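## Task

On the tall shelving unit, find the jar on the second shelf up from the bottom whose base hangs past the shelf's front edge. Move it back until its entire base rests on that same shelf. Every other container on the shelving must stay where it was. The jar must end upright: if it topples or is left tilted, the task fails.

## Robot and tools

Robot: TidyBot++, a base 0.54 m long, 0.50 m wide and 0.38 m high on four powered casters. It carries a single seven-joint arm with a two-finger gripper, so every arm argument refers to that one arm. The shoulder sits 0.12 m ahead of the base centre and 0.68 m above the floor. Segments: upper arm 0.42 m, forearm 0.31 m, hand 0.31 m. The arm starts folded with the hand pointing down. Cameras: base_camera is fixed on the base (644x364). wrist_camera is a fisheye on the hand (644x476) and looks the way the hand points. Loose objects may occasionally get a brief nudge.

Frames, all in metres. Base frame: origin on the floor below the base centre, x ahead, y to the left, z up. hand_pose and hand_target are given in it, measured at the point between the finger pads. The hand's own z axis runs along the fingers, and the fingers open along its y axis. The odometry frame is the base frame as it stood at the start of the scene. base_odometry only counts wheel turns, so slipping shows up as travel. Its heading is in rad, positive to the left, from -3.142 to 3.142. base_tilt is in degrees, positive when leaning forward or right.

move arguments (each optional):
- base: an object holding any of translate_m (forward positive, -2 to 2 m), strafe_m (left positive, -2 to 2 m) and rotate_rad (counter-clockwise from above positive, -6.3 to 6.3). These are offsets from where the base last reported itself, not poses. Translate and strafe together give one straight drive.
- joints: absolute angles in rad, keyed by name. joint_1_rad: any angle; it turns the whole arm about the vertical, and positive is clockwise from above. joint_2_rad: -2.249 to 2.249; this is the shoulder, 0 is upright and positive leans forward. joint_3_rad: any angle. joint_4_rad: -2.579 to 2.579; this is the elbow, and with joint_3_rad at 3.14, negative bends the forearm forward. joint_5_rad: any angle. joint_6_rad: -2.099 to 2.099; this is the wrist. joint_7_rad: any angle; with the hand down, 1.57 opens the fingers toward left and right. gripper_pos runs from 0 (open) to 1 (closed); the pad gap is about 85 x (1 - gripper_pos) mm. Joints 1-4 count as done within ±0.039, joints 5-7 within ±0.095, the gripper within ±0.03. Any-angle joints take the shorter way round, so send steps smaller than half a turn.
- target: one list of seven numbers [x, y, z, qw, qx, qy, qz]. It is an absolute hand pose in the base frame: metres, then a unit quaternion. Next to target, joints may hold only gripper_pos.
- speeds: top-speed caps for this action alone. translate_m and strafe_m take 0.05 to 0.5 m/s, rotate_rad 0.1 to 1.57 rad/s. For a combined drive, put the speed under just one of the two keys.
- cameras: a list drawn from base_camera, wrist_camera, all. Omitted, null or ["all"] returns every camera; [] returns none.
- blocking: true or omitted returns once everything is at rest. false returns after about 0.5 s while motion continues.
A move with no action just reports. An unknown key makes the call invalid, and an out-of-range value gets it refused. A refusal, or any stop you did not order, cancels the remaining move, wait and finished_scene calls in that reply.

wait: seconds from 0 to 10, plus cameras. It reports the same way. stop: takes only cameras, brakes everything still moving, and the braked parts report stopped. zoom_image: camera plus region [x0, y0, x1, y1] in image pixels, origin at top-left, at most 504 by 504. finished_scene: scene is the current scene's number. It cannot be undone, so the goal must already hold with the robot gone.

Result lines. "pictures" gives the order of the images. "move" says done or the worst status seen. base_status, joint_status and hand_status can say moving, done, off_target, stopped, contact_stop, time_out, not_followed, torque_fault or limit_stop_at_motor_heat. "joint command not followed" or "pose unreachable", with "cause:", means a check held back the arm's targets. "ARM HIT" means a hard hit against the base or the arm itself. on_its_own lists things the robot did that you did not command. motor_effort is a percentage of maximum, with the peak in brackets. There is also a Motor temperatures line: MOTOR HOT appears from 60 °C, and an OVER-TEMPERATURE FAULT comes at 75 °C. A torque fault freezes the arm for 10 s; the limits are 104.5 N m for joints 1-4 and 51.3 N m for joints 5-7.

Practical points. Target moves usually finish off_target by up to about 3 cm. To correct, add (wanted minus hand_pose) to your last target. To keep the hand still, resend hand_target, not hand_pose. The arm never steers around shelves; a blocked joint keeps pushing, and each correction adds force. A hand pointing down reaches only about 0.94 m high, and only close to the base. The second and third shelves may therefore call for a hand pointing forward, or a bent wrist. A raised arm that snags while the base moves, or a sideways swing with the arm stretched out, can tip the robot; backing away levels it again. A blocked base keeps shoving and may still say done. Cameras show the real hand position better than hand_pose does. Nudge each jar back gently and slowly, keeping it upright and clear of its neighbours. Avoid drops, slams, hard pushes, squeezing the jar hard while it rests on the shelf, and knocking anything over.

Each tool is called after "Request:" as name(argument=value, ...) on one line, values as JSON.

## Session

Request:
move(joints={"joint_6_rad": 0.63})

Request:
move(base={"rotate_rad": 1.5})

Scene clock: 2.07 s.
Motor temperatures (°C): [37 30 32 31 34 34 41]
move: done
base_odometry: x=+0.000 y=+0.000 heading=+0.000
base_tilt: forward=+0.4 right=-0.5
base_status: not commanded
joint_positions: joint_1_rad=-0.017 joint_2_rad=-0.384 joint_3_rad=+3.123 joint_4_rad=-2.500 joint_5_rad=+0.035 joint_6_rad=+0.570 joint_7_rad=+1.587 gripper_pos=+0.000
joint_status: all done
motor_effort: joint_1_rad=-1(1) joint_2_rad=-7(7) joint_3_rad=+0(1) joint_4_rad=+19(21) joint_5_rad=-1(1) joint_6_rad=+8(9) joint_7_rad=+0(1)
hand_pose: x=+0.5404 y=+0.0235 z=+0.9167 quat_wxyz=(+0.000, +0.697, +0.037, +0.716) (m; base frame)
hand_target: x=+0.5393 y=+0.0241 z=+0.9348 quat_wxyz=(-0.001, +0.676, +0.037, +0.736) (m; base frame)
hand_status: not commanded
pictures: base_camera, wrist_camera
camera_calibration:
wrist_camera: T_world_to_cam=[[0.0861663, -0.995779, 0.0316035, -0.0453846], [0.0485794, -0.0274843, -0.998441, 0.949598], [0.995096, 0.0875672, 0.0460062, -0.446656], [0, 0, 0, 1]] pos_world=[0.402245, 0.0200184, 0.970101]

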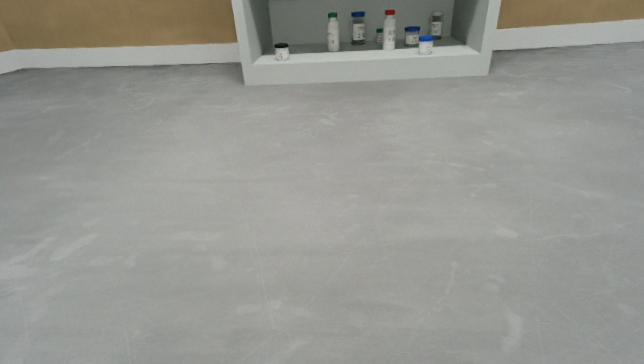

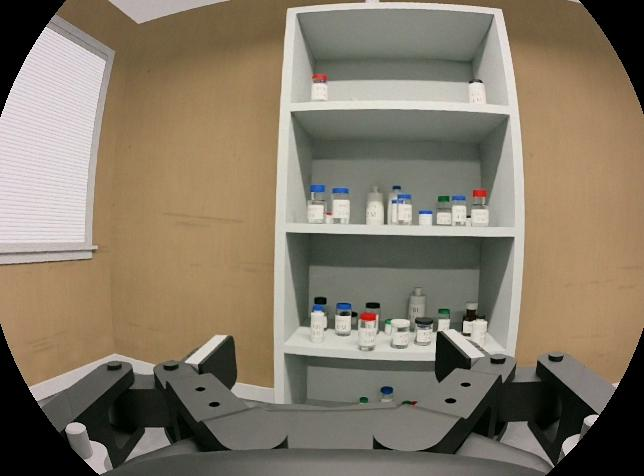

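Scene clock: 4.30 s.
Motor temperatures (°C): [37 30 32 31 34 34 41]
move: done
base_odometry: x=+0.000 y=+0.000 heading=+1.499
base_tilt: forward=+0.3 right=-0.6
base_status: done
joint_positions: joint_1_rad=-0.017 joint_2_rad=-0.384 joint_3_rad=+3.123 joint_4_rad=-2.500 joint_5_rad=+0.035 joint_6_rad=+0.571 joint_7_rad=+1.587 gripper_pos=+0.000
joint_status: not commanded
motor_effort: joint_1_rad=-1(2) joint_2_rad=-7(8) joint_3_rad=+1(2) joint_4_rad=+20(21) joint_5_rad=-1(1) joint_6_rad=+9(9) joint_7_rad=+1(1)
hand_pose: x=+0.5404 y=+0.0237 z=+0.9170 quat_wxyz=(+0.000, +0.697, +0.038, +0.716) (m; base frame)
hand_target: x=+0.5393 y=+0.0241 z=+0.9348 quat_wxyz=(-0.001, +0.676, +0.037, +0.736) (m; base frame)
hand_status: not commanded
pictures: base_camera, wrist_camera
camera_calibration:
wrist_camera: T_world_to_cam=[[0.086632, -0.995732, 0.0318209, -0.0455953], [0.0495063, -0.0275987, -0.998392, 0.949342], [0.99501, 0.0880681, 0.0469041, -0.447455], [0, 0, 0, 1]] pos_world=[0.402173, 0.0202064, 0.970254]

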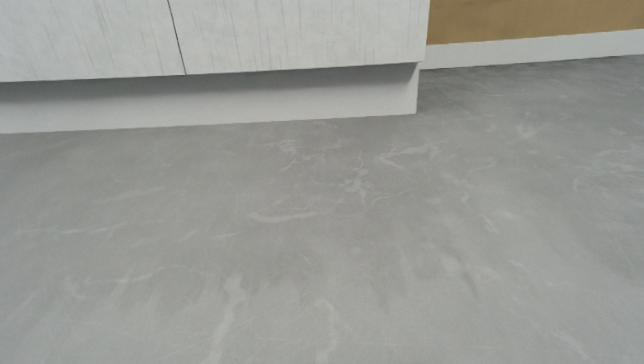

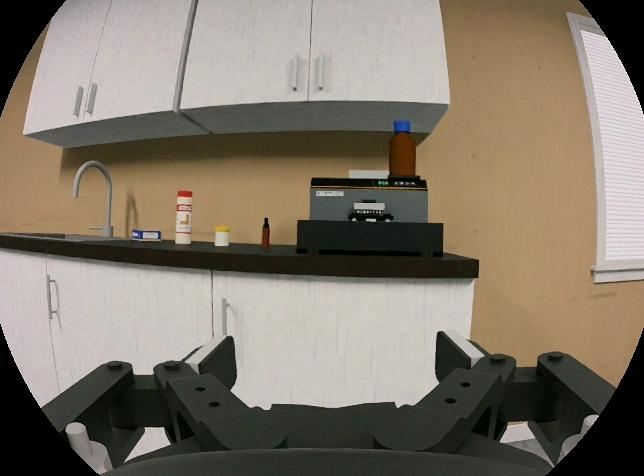

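Request:
move(base={"rotate_rad": -1.63, "translate_m": 0.123, "strafe_m": -0.6}, joints={"joint_1_rad": 0.0, "joint_2_rad": 0.872, "joint_3_rad": 3.1416, "joint_4_rad": -2.275, "joint_5_rad": 0.0, "joint_6_rad": 1.477, "joint_7_rad": 1.57, "gripper_pos": 0.65})

Request:
zoom_image(camera="wrist_camera", region=[180, 160, 480, 400])

Scene clock: 10.17 s.
Motor temperatures (°C): [37 30 32 31 34 34 41]
move: done
base_odometry: x=+0.607 y=+0.080 heading=-0.132
base_tilt: forward=+0.4 right=-0.6
base_status: done
joint_positions: joint_1_rad=-0.004 joint_2_rad=+0.860 joint_3_rad=+3.137 joint_4_rad=-2.284 joint_5_rad=+0.034 joint_6_rad=+1.416 joint_7_rad=+1.587 gripper_pos=+0.650
joint_status: all done
motor_effort: joint_1_rad=+0(3) joint_2_rad=-35(38) joint_3_rad=-1(3) joint_4_rad=+4(20) joint_5_rad=+0(2) joint_6_rad=+8(10) joint_7_rad=+1(1)
hand_pose: x=+0.7442 y=+0.0163 z=+0.5933 quat_wxyz=(-0.009, +0.760, +0.021, +0.649) (m; base frame)
hand_target: x=+0.7492 y=+0.0014 z=+0.6073 quat_wxyz=(+0.000, +0.741, +0.000, +0.671) (m; base frame)
hand_status: not commanded
pictures: base_camera, wrist_camera
camera_calibration:
wrist_camera: T_world_to_cam=[[0.072756, -0.997245, -0.0144824, -0.0225004], [-0.135357, 0.00451344, -0.990787, 0.748392], [0.988122, 0.074046, -0.134655, -0.521337], [0, 0, 0, 1]] pos_world=[0.618082, 0.0127868, 0.67097]

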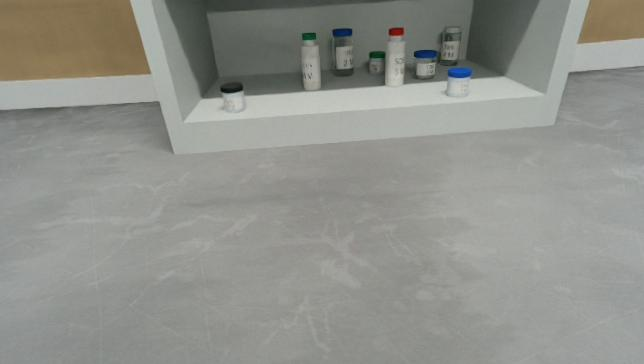

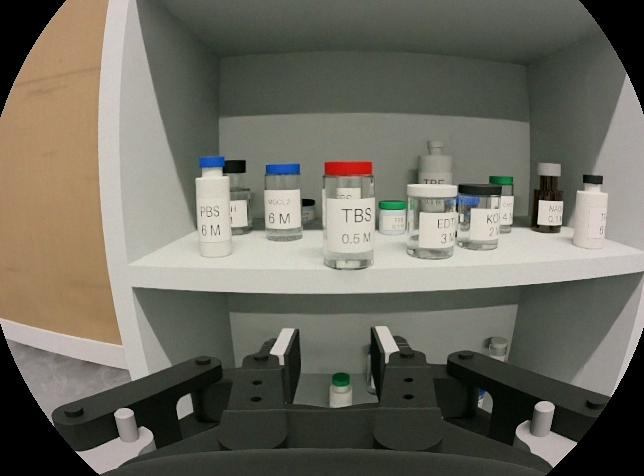

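Scaled by 1.680.

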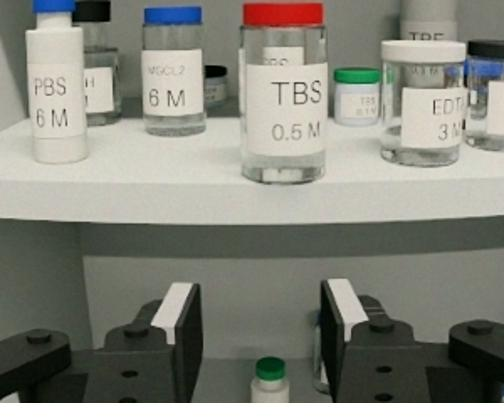

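Request:
move(base={"translate_m": 0.2}, joints={"joint_2_rad": 1.099, "joint_4_rad": -2.213, "joint_6_rad": 1.80, "joint_5_rad": -0.03})

Request:
zoom_image(camera="wrist_camera", region=[220, 230, 460, 410])

Scene clock: 13.63 s.
Motor temperatures (°C): [37 30 32 31 34 34 41]
move: done
base_odometry: x=+0.806 y=+0.053 heading=-0.131
base_tilt: forward=+0.4 right=-0.6
base_status: done
joint_positions: joint_1_rad=-0.004 joint_2_rad=+1.089 joint_3_rad=+3.137 joint_4_rad=-2.221 joint_5_rad=+0.018 joint_6_rad=+1.739 joint_7_rad=+1.587 gripper_pos=+0.650
joint_status: all done
motor_effort: joint_1_rad=+0(2) joint_2_rad=-38(40) joint_3_rad=-1(2) joint_4_rad=+2(6) joint_5_rad=+0(1) joint_6_rad=+9(9) joint_7_rad=+0(1)
hand_pose: x=+0.7502 y=+0.0110 z=+0.5664 quat_wxyz=(-0.005, +0.707, +0.012, +0.707) (m; base frame)
hand_target: x=+0.7511 y=-0.0077 z=+0.5815 quat_wxyz=(+0.012, +0.686, -0.009, +0.728) (m; base frame)
hand_status: not commanded
pictures: base_camera, wrist_camera
camera_calibration:
wrist_camera: T_world_to_cam=[[0.0567283, -0.998308, -0.0127999, -0.0175875], [0.020323, 0.0139726, -0.999696, 0.610787], [0.998183, 0.056451, 0.0210813, -0.626057], [0, 0, 0, 1]] pos_world=[0.613504, 0.00924944, 0.623575]

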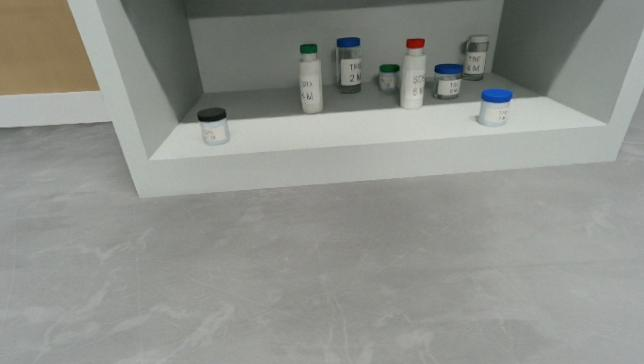

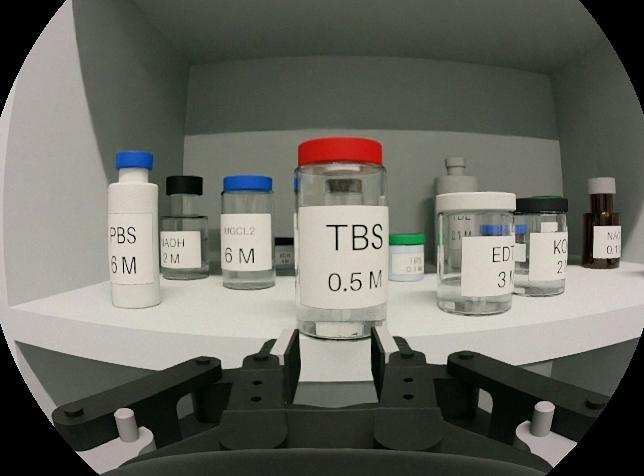

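Scaled by 2.100.

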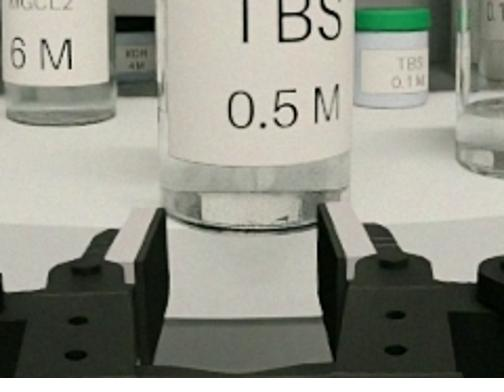

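Request:
move(joints={"joint_2_rad": 1.069, "joint_6_rad": 1.77}, base={"translate_m": 0.035, "strafe_m": -0.005})

Request:
zoom_image(camera="wrist_camera", region=[220, 230, 460, 410])

Scene clock: 16.23 s.
Motor temperatures (°C): [37 30 32 31 34 34 41]
move: done
base_odometry: x=+0.840 y=+0.044 heading=-0.131
base_tilt: forward=+0.4 right=-0.6
base_status: done
joint_positions: joint_1_rad=-0.004 joint_2_rad=+1.084 joint_3_rad=+3.137 joint_4_rad=-2.215 joint_5_rad=+0.016 joint_6_rad=+1.740 joint_7_rad=+1.587 gripper_pos=+0.650
joint_status: all done
motor_effort: joint_1_rad=-1(2) joint_2_rad=-38(39) joint_3_rad=-1(2) joint_4_rad=+2(4) joint_5_rad=+0(1) joint_6_rad=+9(9) joint_7_rad=+0(1)
hand_pose: x=+0.7528 y=+0.0106 z=+0.5723 quat_wxyz=(-0.004, +0.703, +0.011, +0.712) (m; base frame)
hand_target: x=+0.7545 y=-0.0078 z=+0.5912 quat_wxyz=(+0.012, +0.686, -0.009, +0.728) (m; base frame)
hand_status: not commanded
pictures: base_camera, wrist_camera
camera_calibration:
wrist_camera: T_world_to_cam=[[0.0556655, -0.998378, -0.0119255, -0.0177287], [0.0341088, 0.0138385, -0.999322, 0.606], [0.997867, 0.055221, 0.0348238, -0.636384], [0, 0, 0, 1]] pos_world=[0.615343, 0.00905573, 0.627539]

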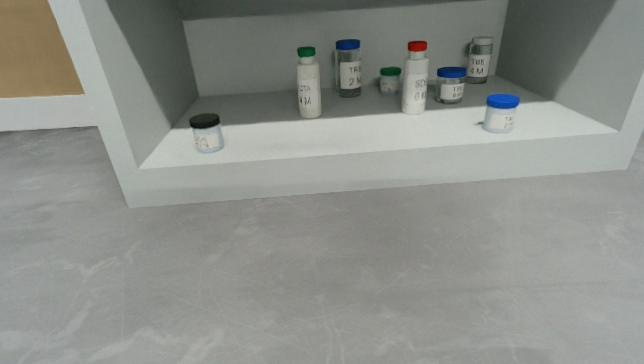

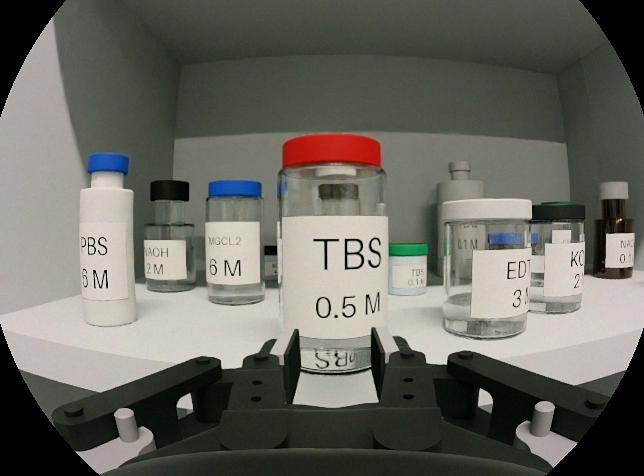

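Scaled by 2.100.

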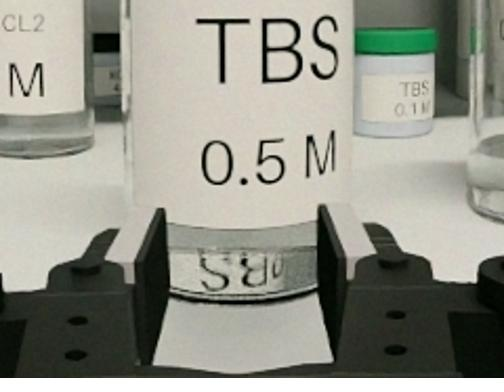

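Request:
move(base={"translate_m": 0.03}, speeds={"translate_m": 0.06})

Request:
move(base={"translate_m": 0.015}, speeds={"translate_m": 0.06})

Scene clock: 18.20 s.
Motor temperatures (°C): [37 30 32 31 34 34 41]
move: done
base_odometry: x=+0.870 y=+0.040 heading=-0.131
base_tilt: forward=+0.4 right=-0.5
base_status: done
joint_positions: joint_1_rad=-0.004 joint_2_rad=+1.084 joint_3_rad=+3.137 joint_4_rad=-2.215 joint_5_rad=+0.016 joint_6_rad=+1.740 joint_7_rad=+1.587 gripper_pos=+0.650
joint_status: not commanded
motor_effort: joint_1_rad=+0(2) joint_2_rad=-39(39) joint_3_rad=-1(1) joint_4_rad=+2(3) joint_5_rad=+0(1) joint_6_rad=+8(9) joint_7_rad=+1(1)
hand_pose: x=+0.7529 y=+0.0104 z=+0.5723 quat_wxyz=(-0.004, +0.703, +0.011, +0.712) (m; base frame)
hand_target: x=+0.7545 y=-0.0078 z=+0.5912 quat_wxyz=(+0.012, +0.686, -0.009, +0.728) (m; base frame)
hand_status: not commanded
pictures: base_camera, wrist_camera
camera_calibration:
wrist_camera: T_world_to_cam=[[0.055005, -0.998416, -0.0118211, -0.0174961], [0.0341161, 0.0137114, -0.999324, 0.605998], [0.997903, 0.0545645, 0.0348162, -0.636394], [0, 0, 0, 1]] pos_world=[0.615347, 0.00894703, 0.627538]

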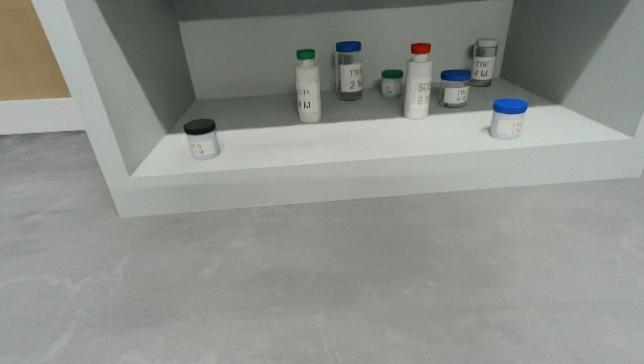

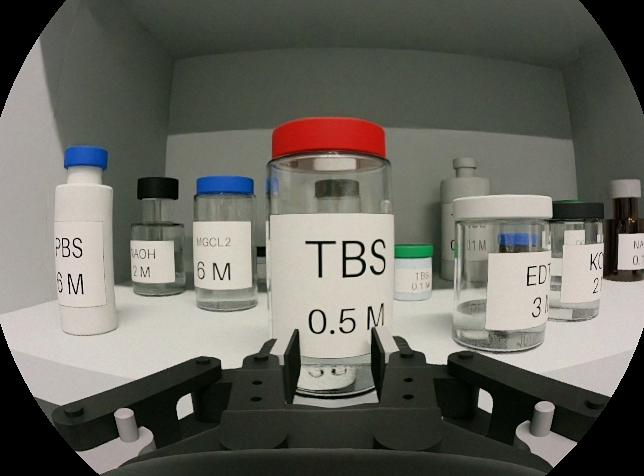

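Scene clock: 18.90 s.
Motor temperatures (°C): [37 30 32 31 34 34 41]
move: done
base_odometry: x=+0.885 y=+0.038 heading=-0.132
base_tilt: forward=+0.4 right=-0.6
base_status: done
joint_positions: joint_1_rad=-0.004 joint_2_rad=+1.084 joint_3_rad=+3.137 joint_4_rad=-2.215 joint_5_rad=+0.015 joint_6_rad=+1.740 joint_7_rad=+1.587 gripper_pos=+0.650
joint_status: not commanded
motor_effort: joint_1_rad=+0(2) joint_2_rad=-37(39) joint_3_rad=-1(1) joint_4_rad=+2(4) joint_5_rad=+0(1) joint_6_rad=+9(9) joint_7_rad=+1(1)
hand_pose: x=+0.7529 y=+0.0102 z=+0.5723 quat_wxyz=(-0.004, +0.703, +0.011, +0.712) (m; base frame)
hand_target: x=+0.7545 y=-0.0078 z=+0.5912 quat_wxyz=(+0.012, +0.686, -0.009, +0.728) (m; base frame)
hand_status: not commanded
pictures: base_camera, wrist_camera
camera_calibration:
wrist_camera: T_world_to_cam=[[0.0544656, -0.998447, -0.0117301, -0.0173113], [0.0342395, 0.0136081, -0.999321, 0.605935], [0.997928, 0.054027, 0.0349274, -0.636503], [0, 0, 0, 1]] pos_world=[0.61538, 0.00885821, 0.627552]

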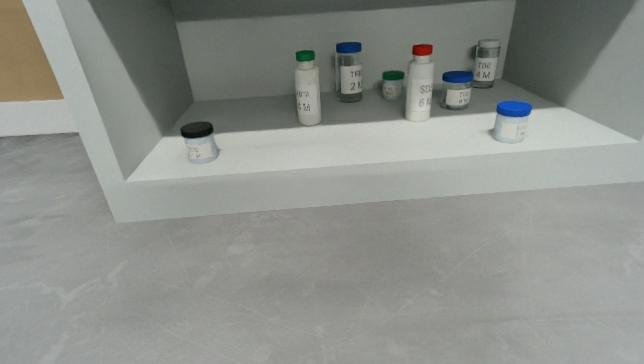

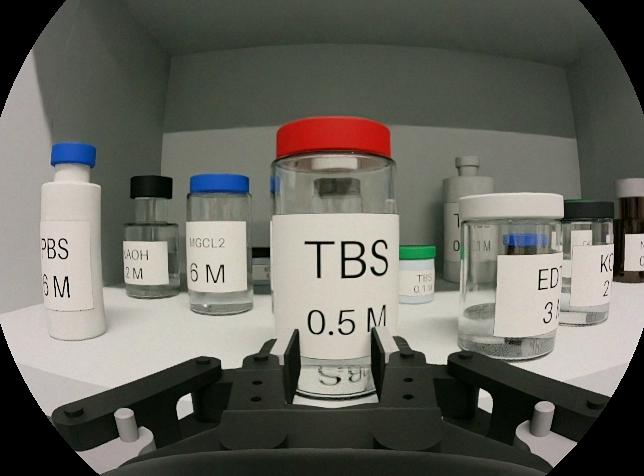

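Request:
move(base={"translate_m": 0.03}, speeds={"translate_m": 0.06})

Request:
move(base={"translate_m": -0.2})

Request:
zoom_image(camera="wrist_camera", region=[220, 230, 460, 350])

Scene clock: 20.63 s.
Motor temperatures (°C): [37 30 32 31 34 34 41]
move: done
base_odometry: x=+0.915 y=+0.033 heading=-0.132
base_tilt: forward=+0.4 right=-0.6
base_status: done
joint_positions: joint_1_rad=-0.004 joint_2_rad=+1.084 joint_3_rad=+3.137 joint_4_rad=-2.215 joint_5_rad=+0.015 joint_6_rad=+1.740 joint_7_rad=+1.587 gripper_pos=+0.650
joint_status: not commanded
motor_effort: joint_1_rad=+0(1) joint_2_rad=-38(40) joint_3_rad=-1(1) joint_4_rad=+2(4) joint_5_rad=+0(1) joint_6_rad=+9(9) joint_7_rad=+1(1)
hand_pose: x=+0.7528 y=+0.0102 z=+0.5722 quat_wxyz=(-0.004, +0.703, +0.011, +0.711) (m; base frame)
hand_target: x=+0.7545 y=-0.0078 z=+0.5912 quat_wxyz=(+0.012, +0.686, -0.009, +0.728) (m; base frame)
hand_status: not commanded
pictures: base_camera, wrist_camera
camera_calibration:
wrist_camera: T_world_to_cam=[[0.0543431, -0.998453, -0.0117253, -0.0172554], [0.0339471, 0.0135833, -0.999331, 0.606087], [0.997945, 0.0539087, 0.0346327, -0.636251], [0, 0, 0, 1]] pos_world=[0.615307, 0.00883814, 0.627515]

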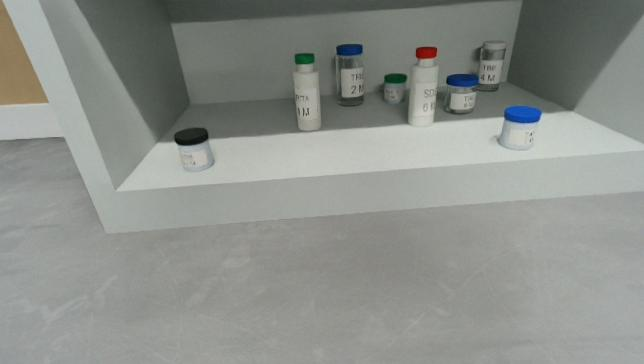

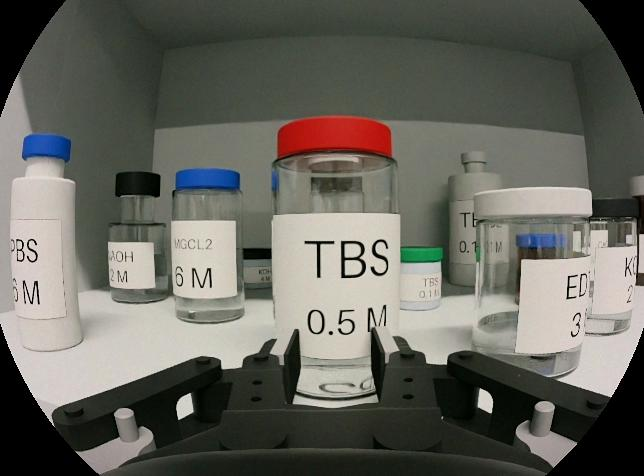

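Scene clock: 22.27 s.
Motor temperatures (°C): [37 30 32 31 34 34 41]
move: done
base_odometry: x=+0.717 y=+0.060 heading=-0.132
base_tilt: forward=+0.4 right=-0.6
base_status: done
joint_positions: joint_1_rad=-0.004 joint_2_rad=+1.084 joint_3_rad=+3.138 joint_4_rad=-2.215 joint_5_rad=+0.013 joint_6_rad=+1.740 joint_7_rad=+1.587 gripper_pos=+0.650
joint_status: not commanded
motor_effort: joint_1_rad=+0(3) joint_2_rad=-38(39) joint_3_rad=-1(2) joint_4_rad=+2(4) joint_5_rad=+0(1) joint_6_rad=+8(9) joint_7_rad=+0(1)
hand_pose: x=+0.7527 y=+0.0092 z=+0.5722 quat_wxyz=(-0.003, +0.703, +0.010, +0.711) (m; base frame)
hand_target: x=+0.7545 y=-0.0078 z=+0.5912 quat_wxyz=(+0.012, +0.686, -0.009, +0.728) (m; base frame)
hand_status: not commanded
pictures: base_camera, wrist_camera
camera_calibration:
wrist_camera: T_world_to_cam=[[0.0516813, -0.9986, -0.0112743, -0.0164652], [0.033683, 0.013026, -0.999348, 0.606233], [0.998095, 0.0512678, 0.034309, -0.636029], [0, 0, 0, 1]] pos_world=[0.615249, 0.00826891, 0.627473]

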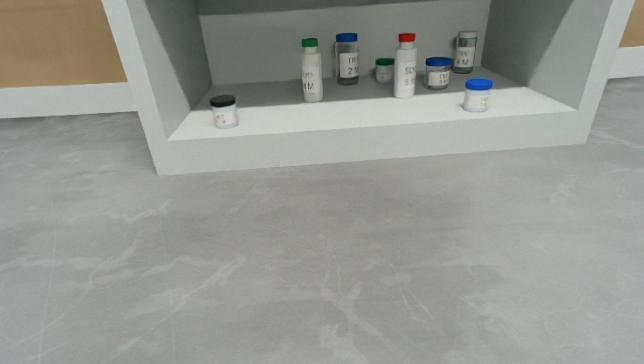

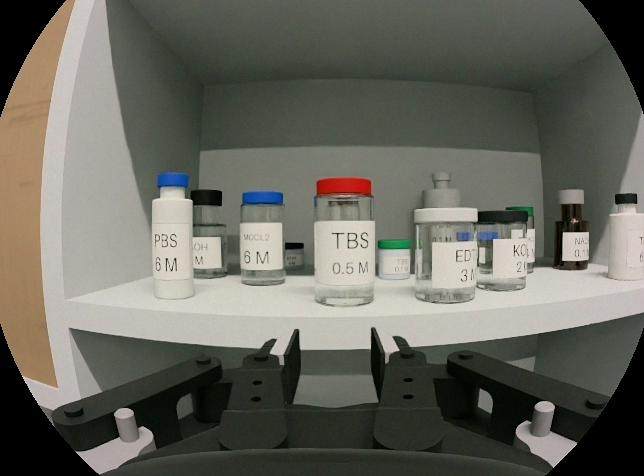

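Scaled by 2.100.

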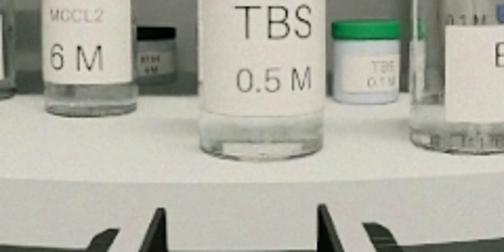

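Request:
finished_scene(scene=2)

The scene is finished: the task was done.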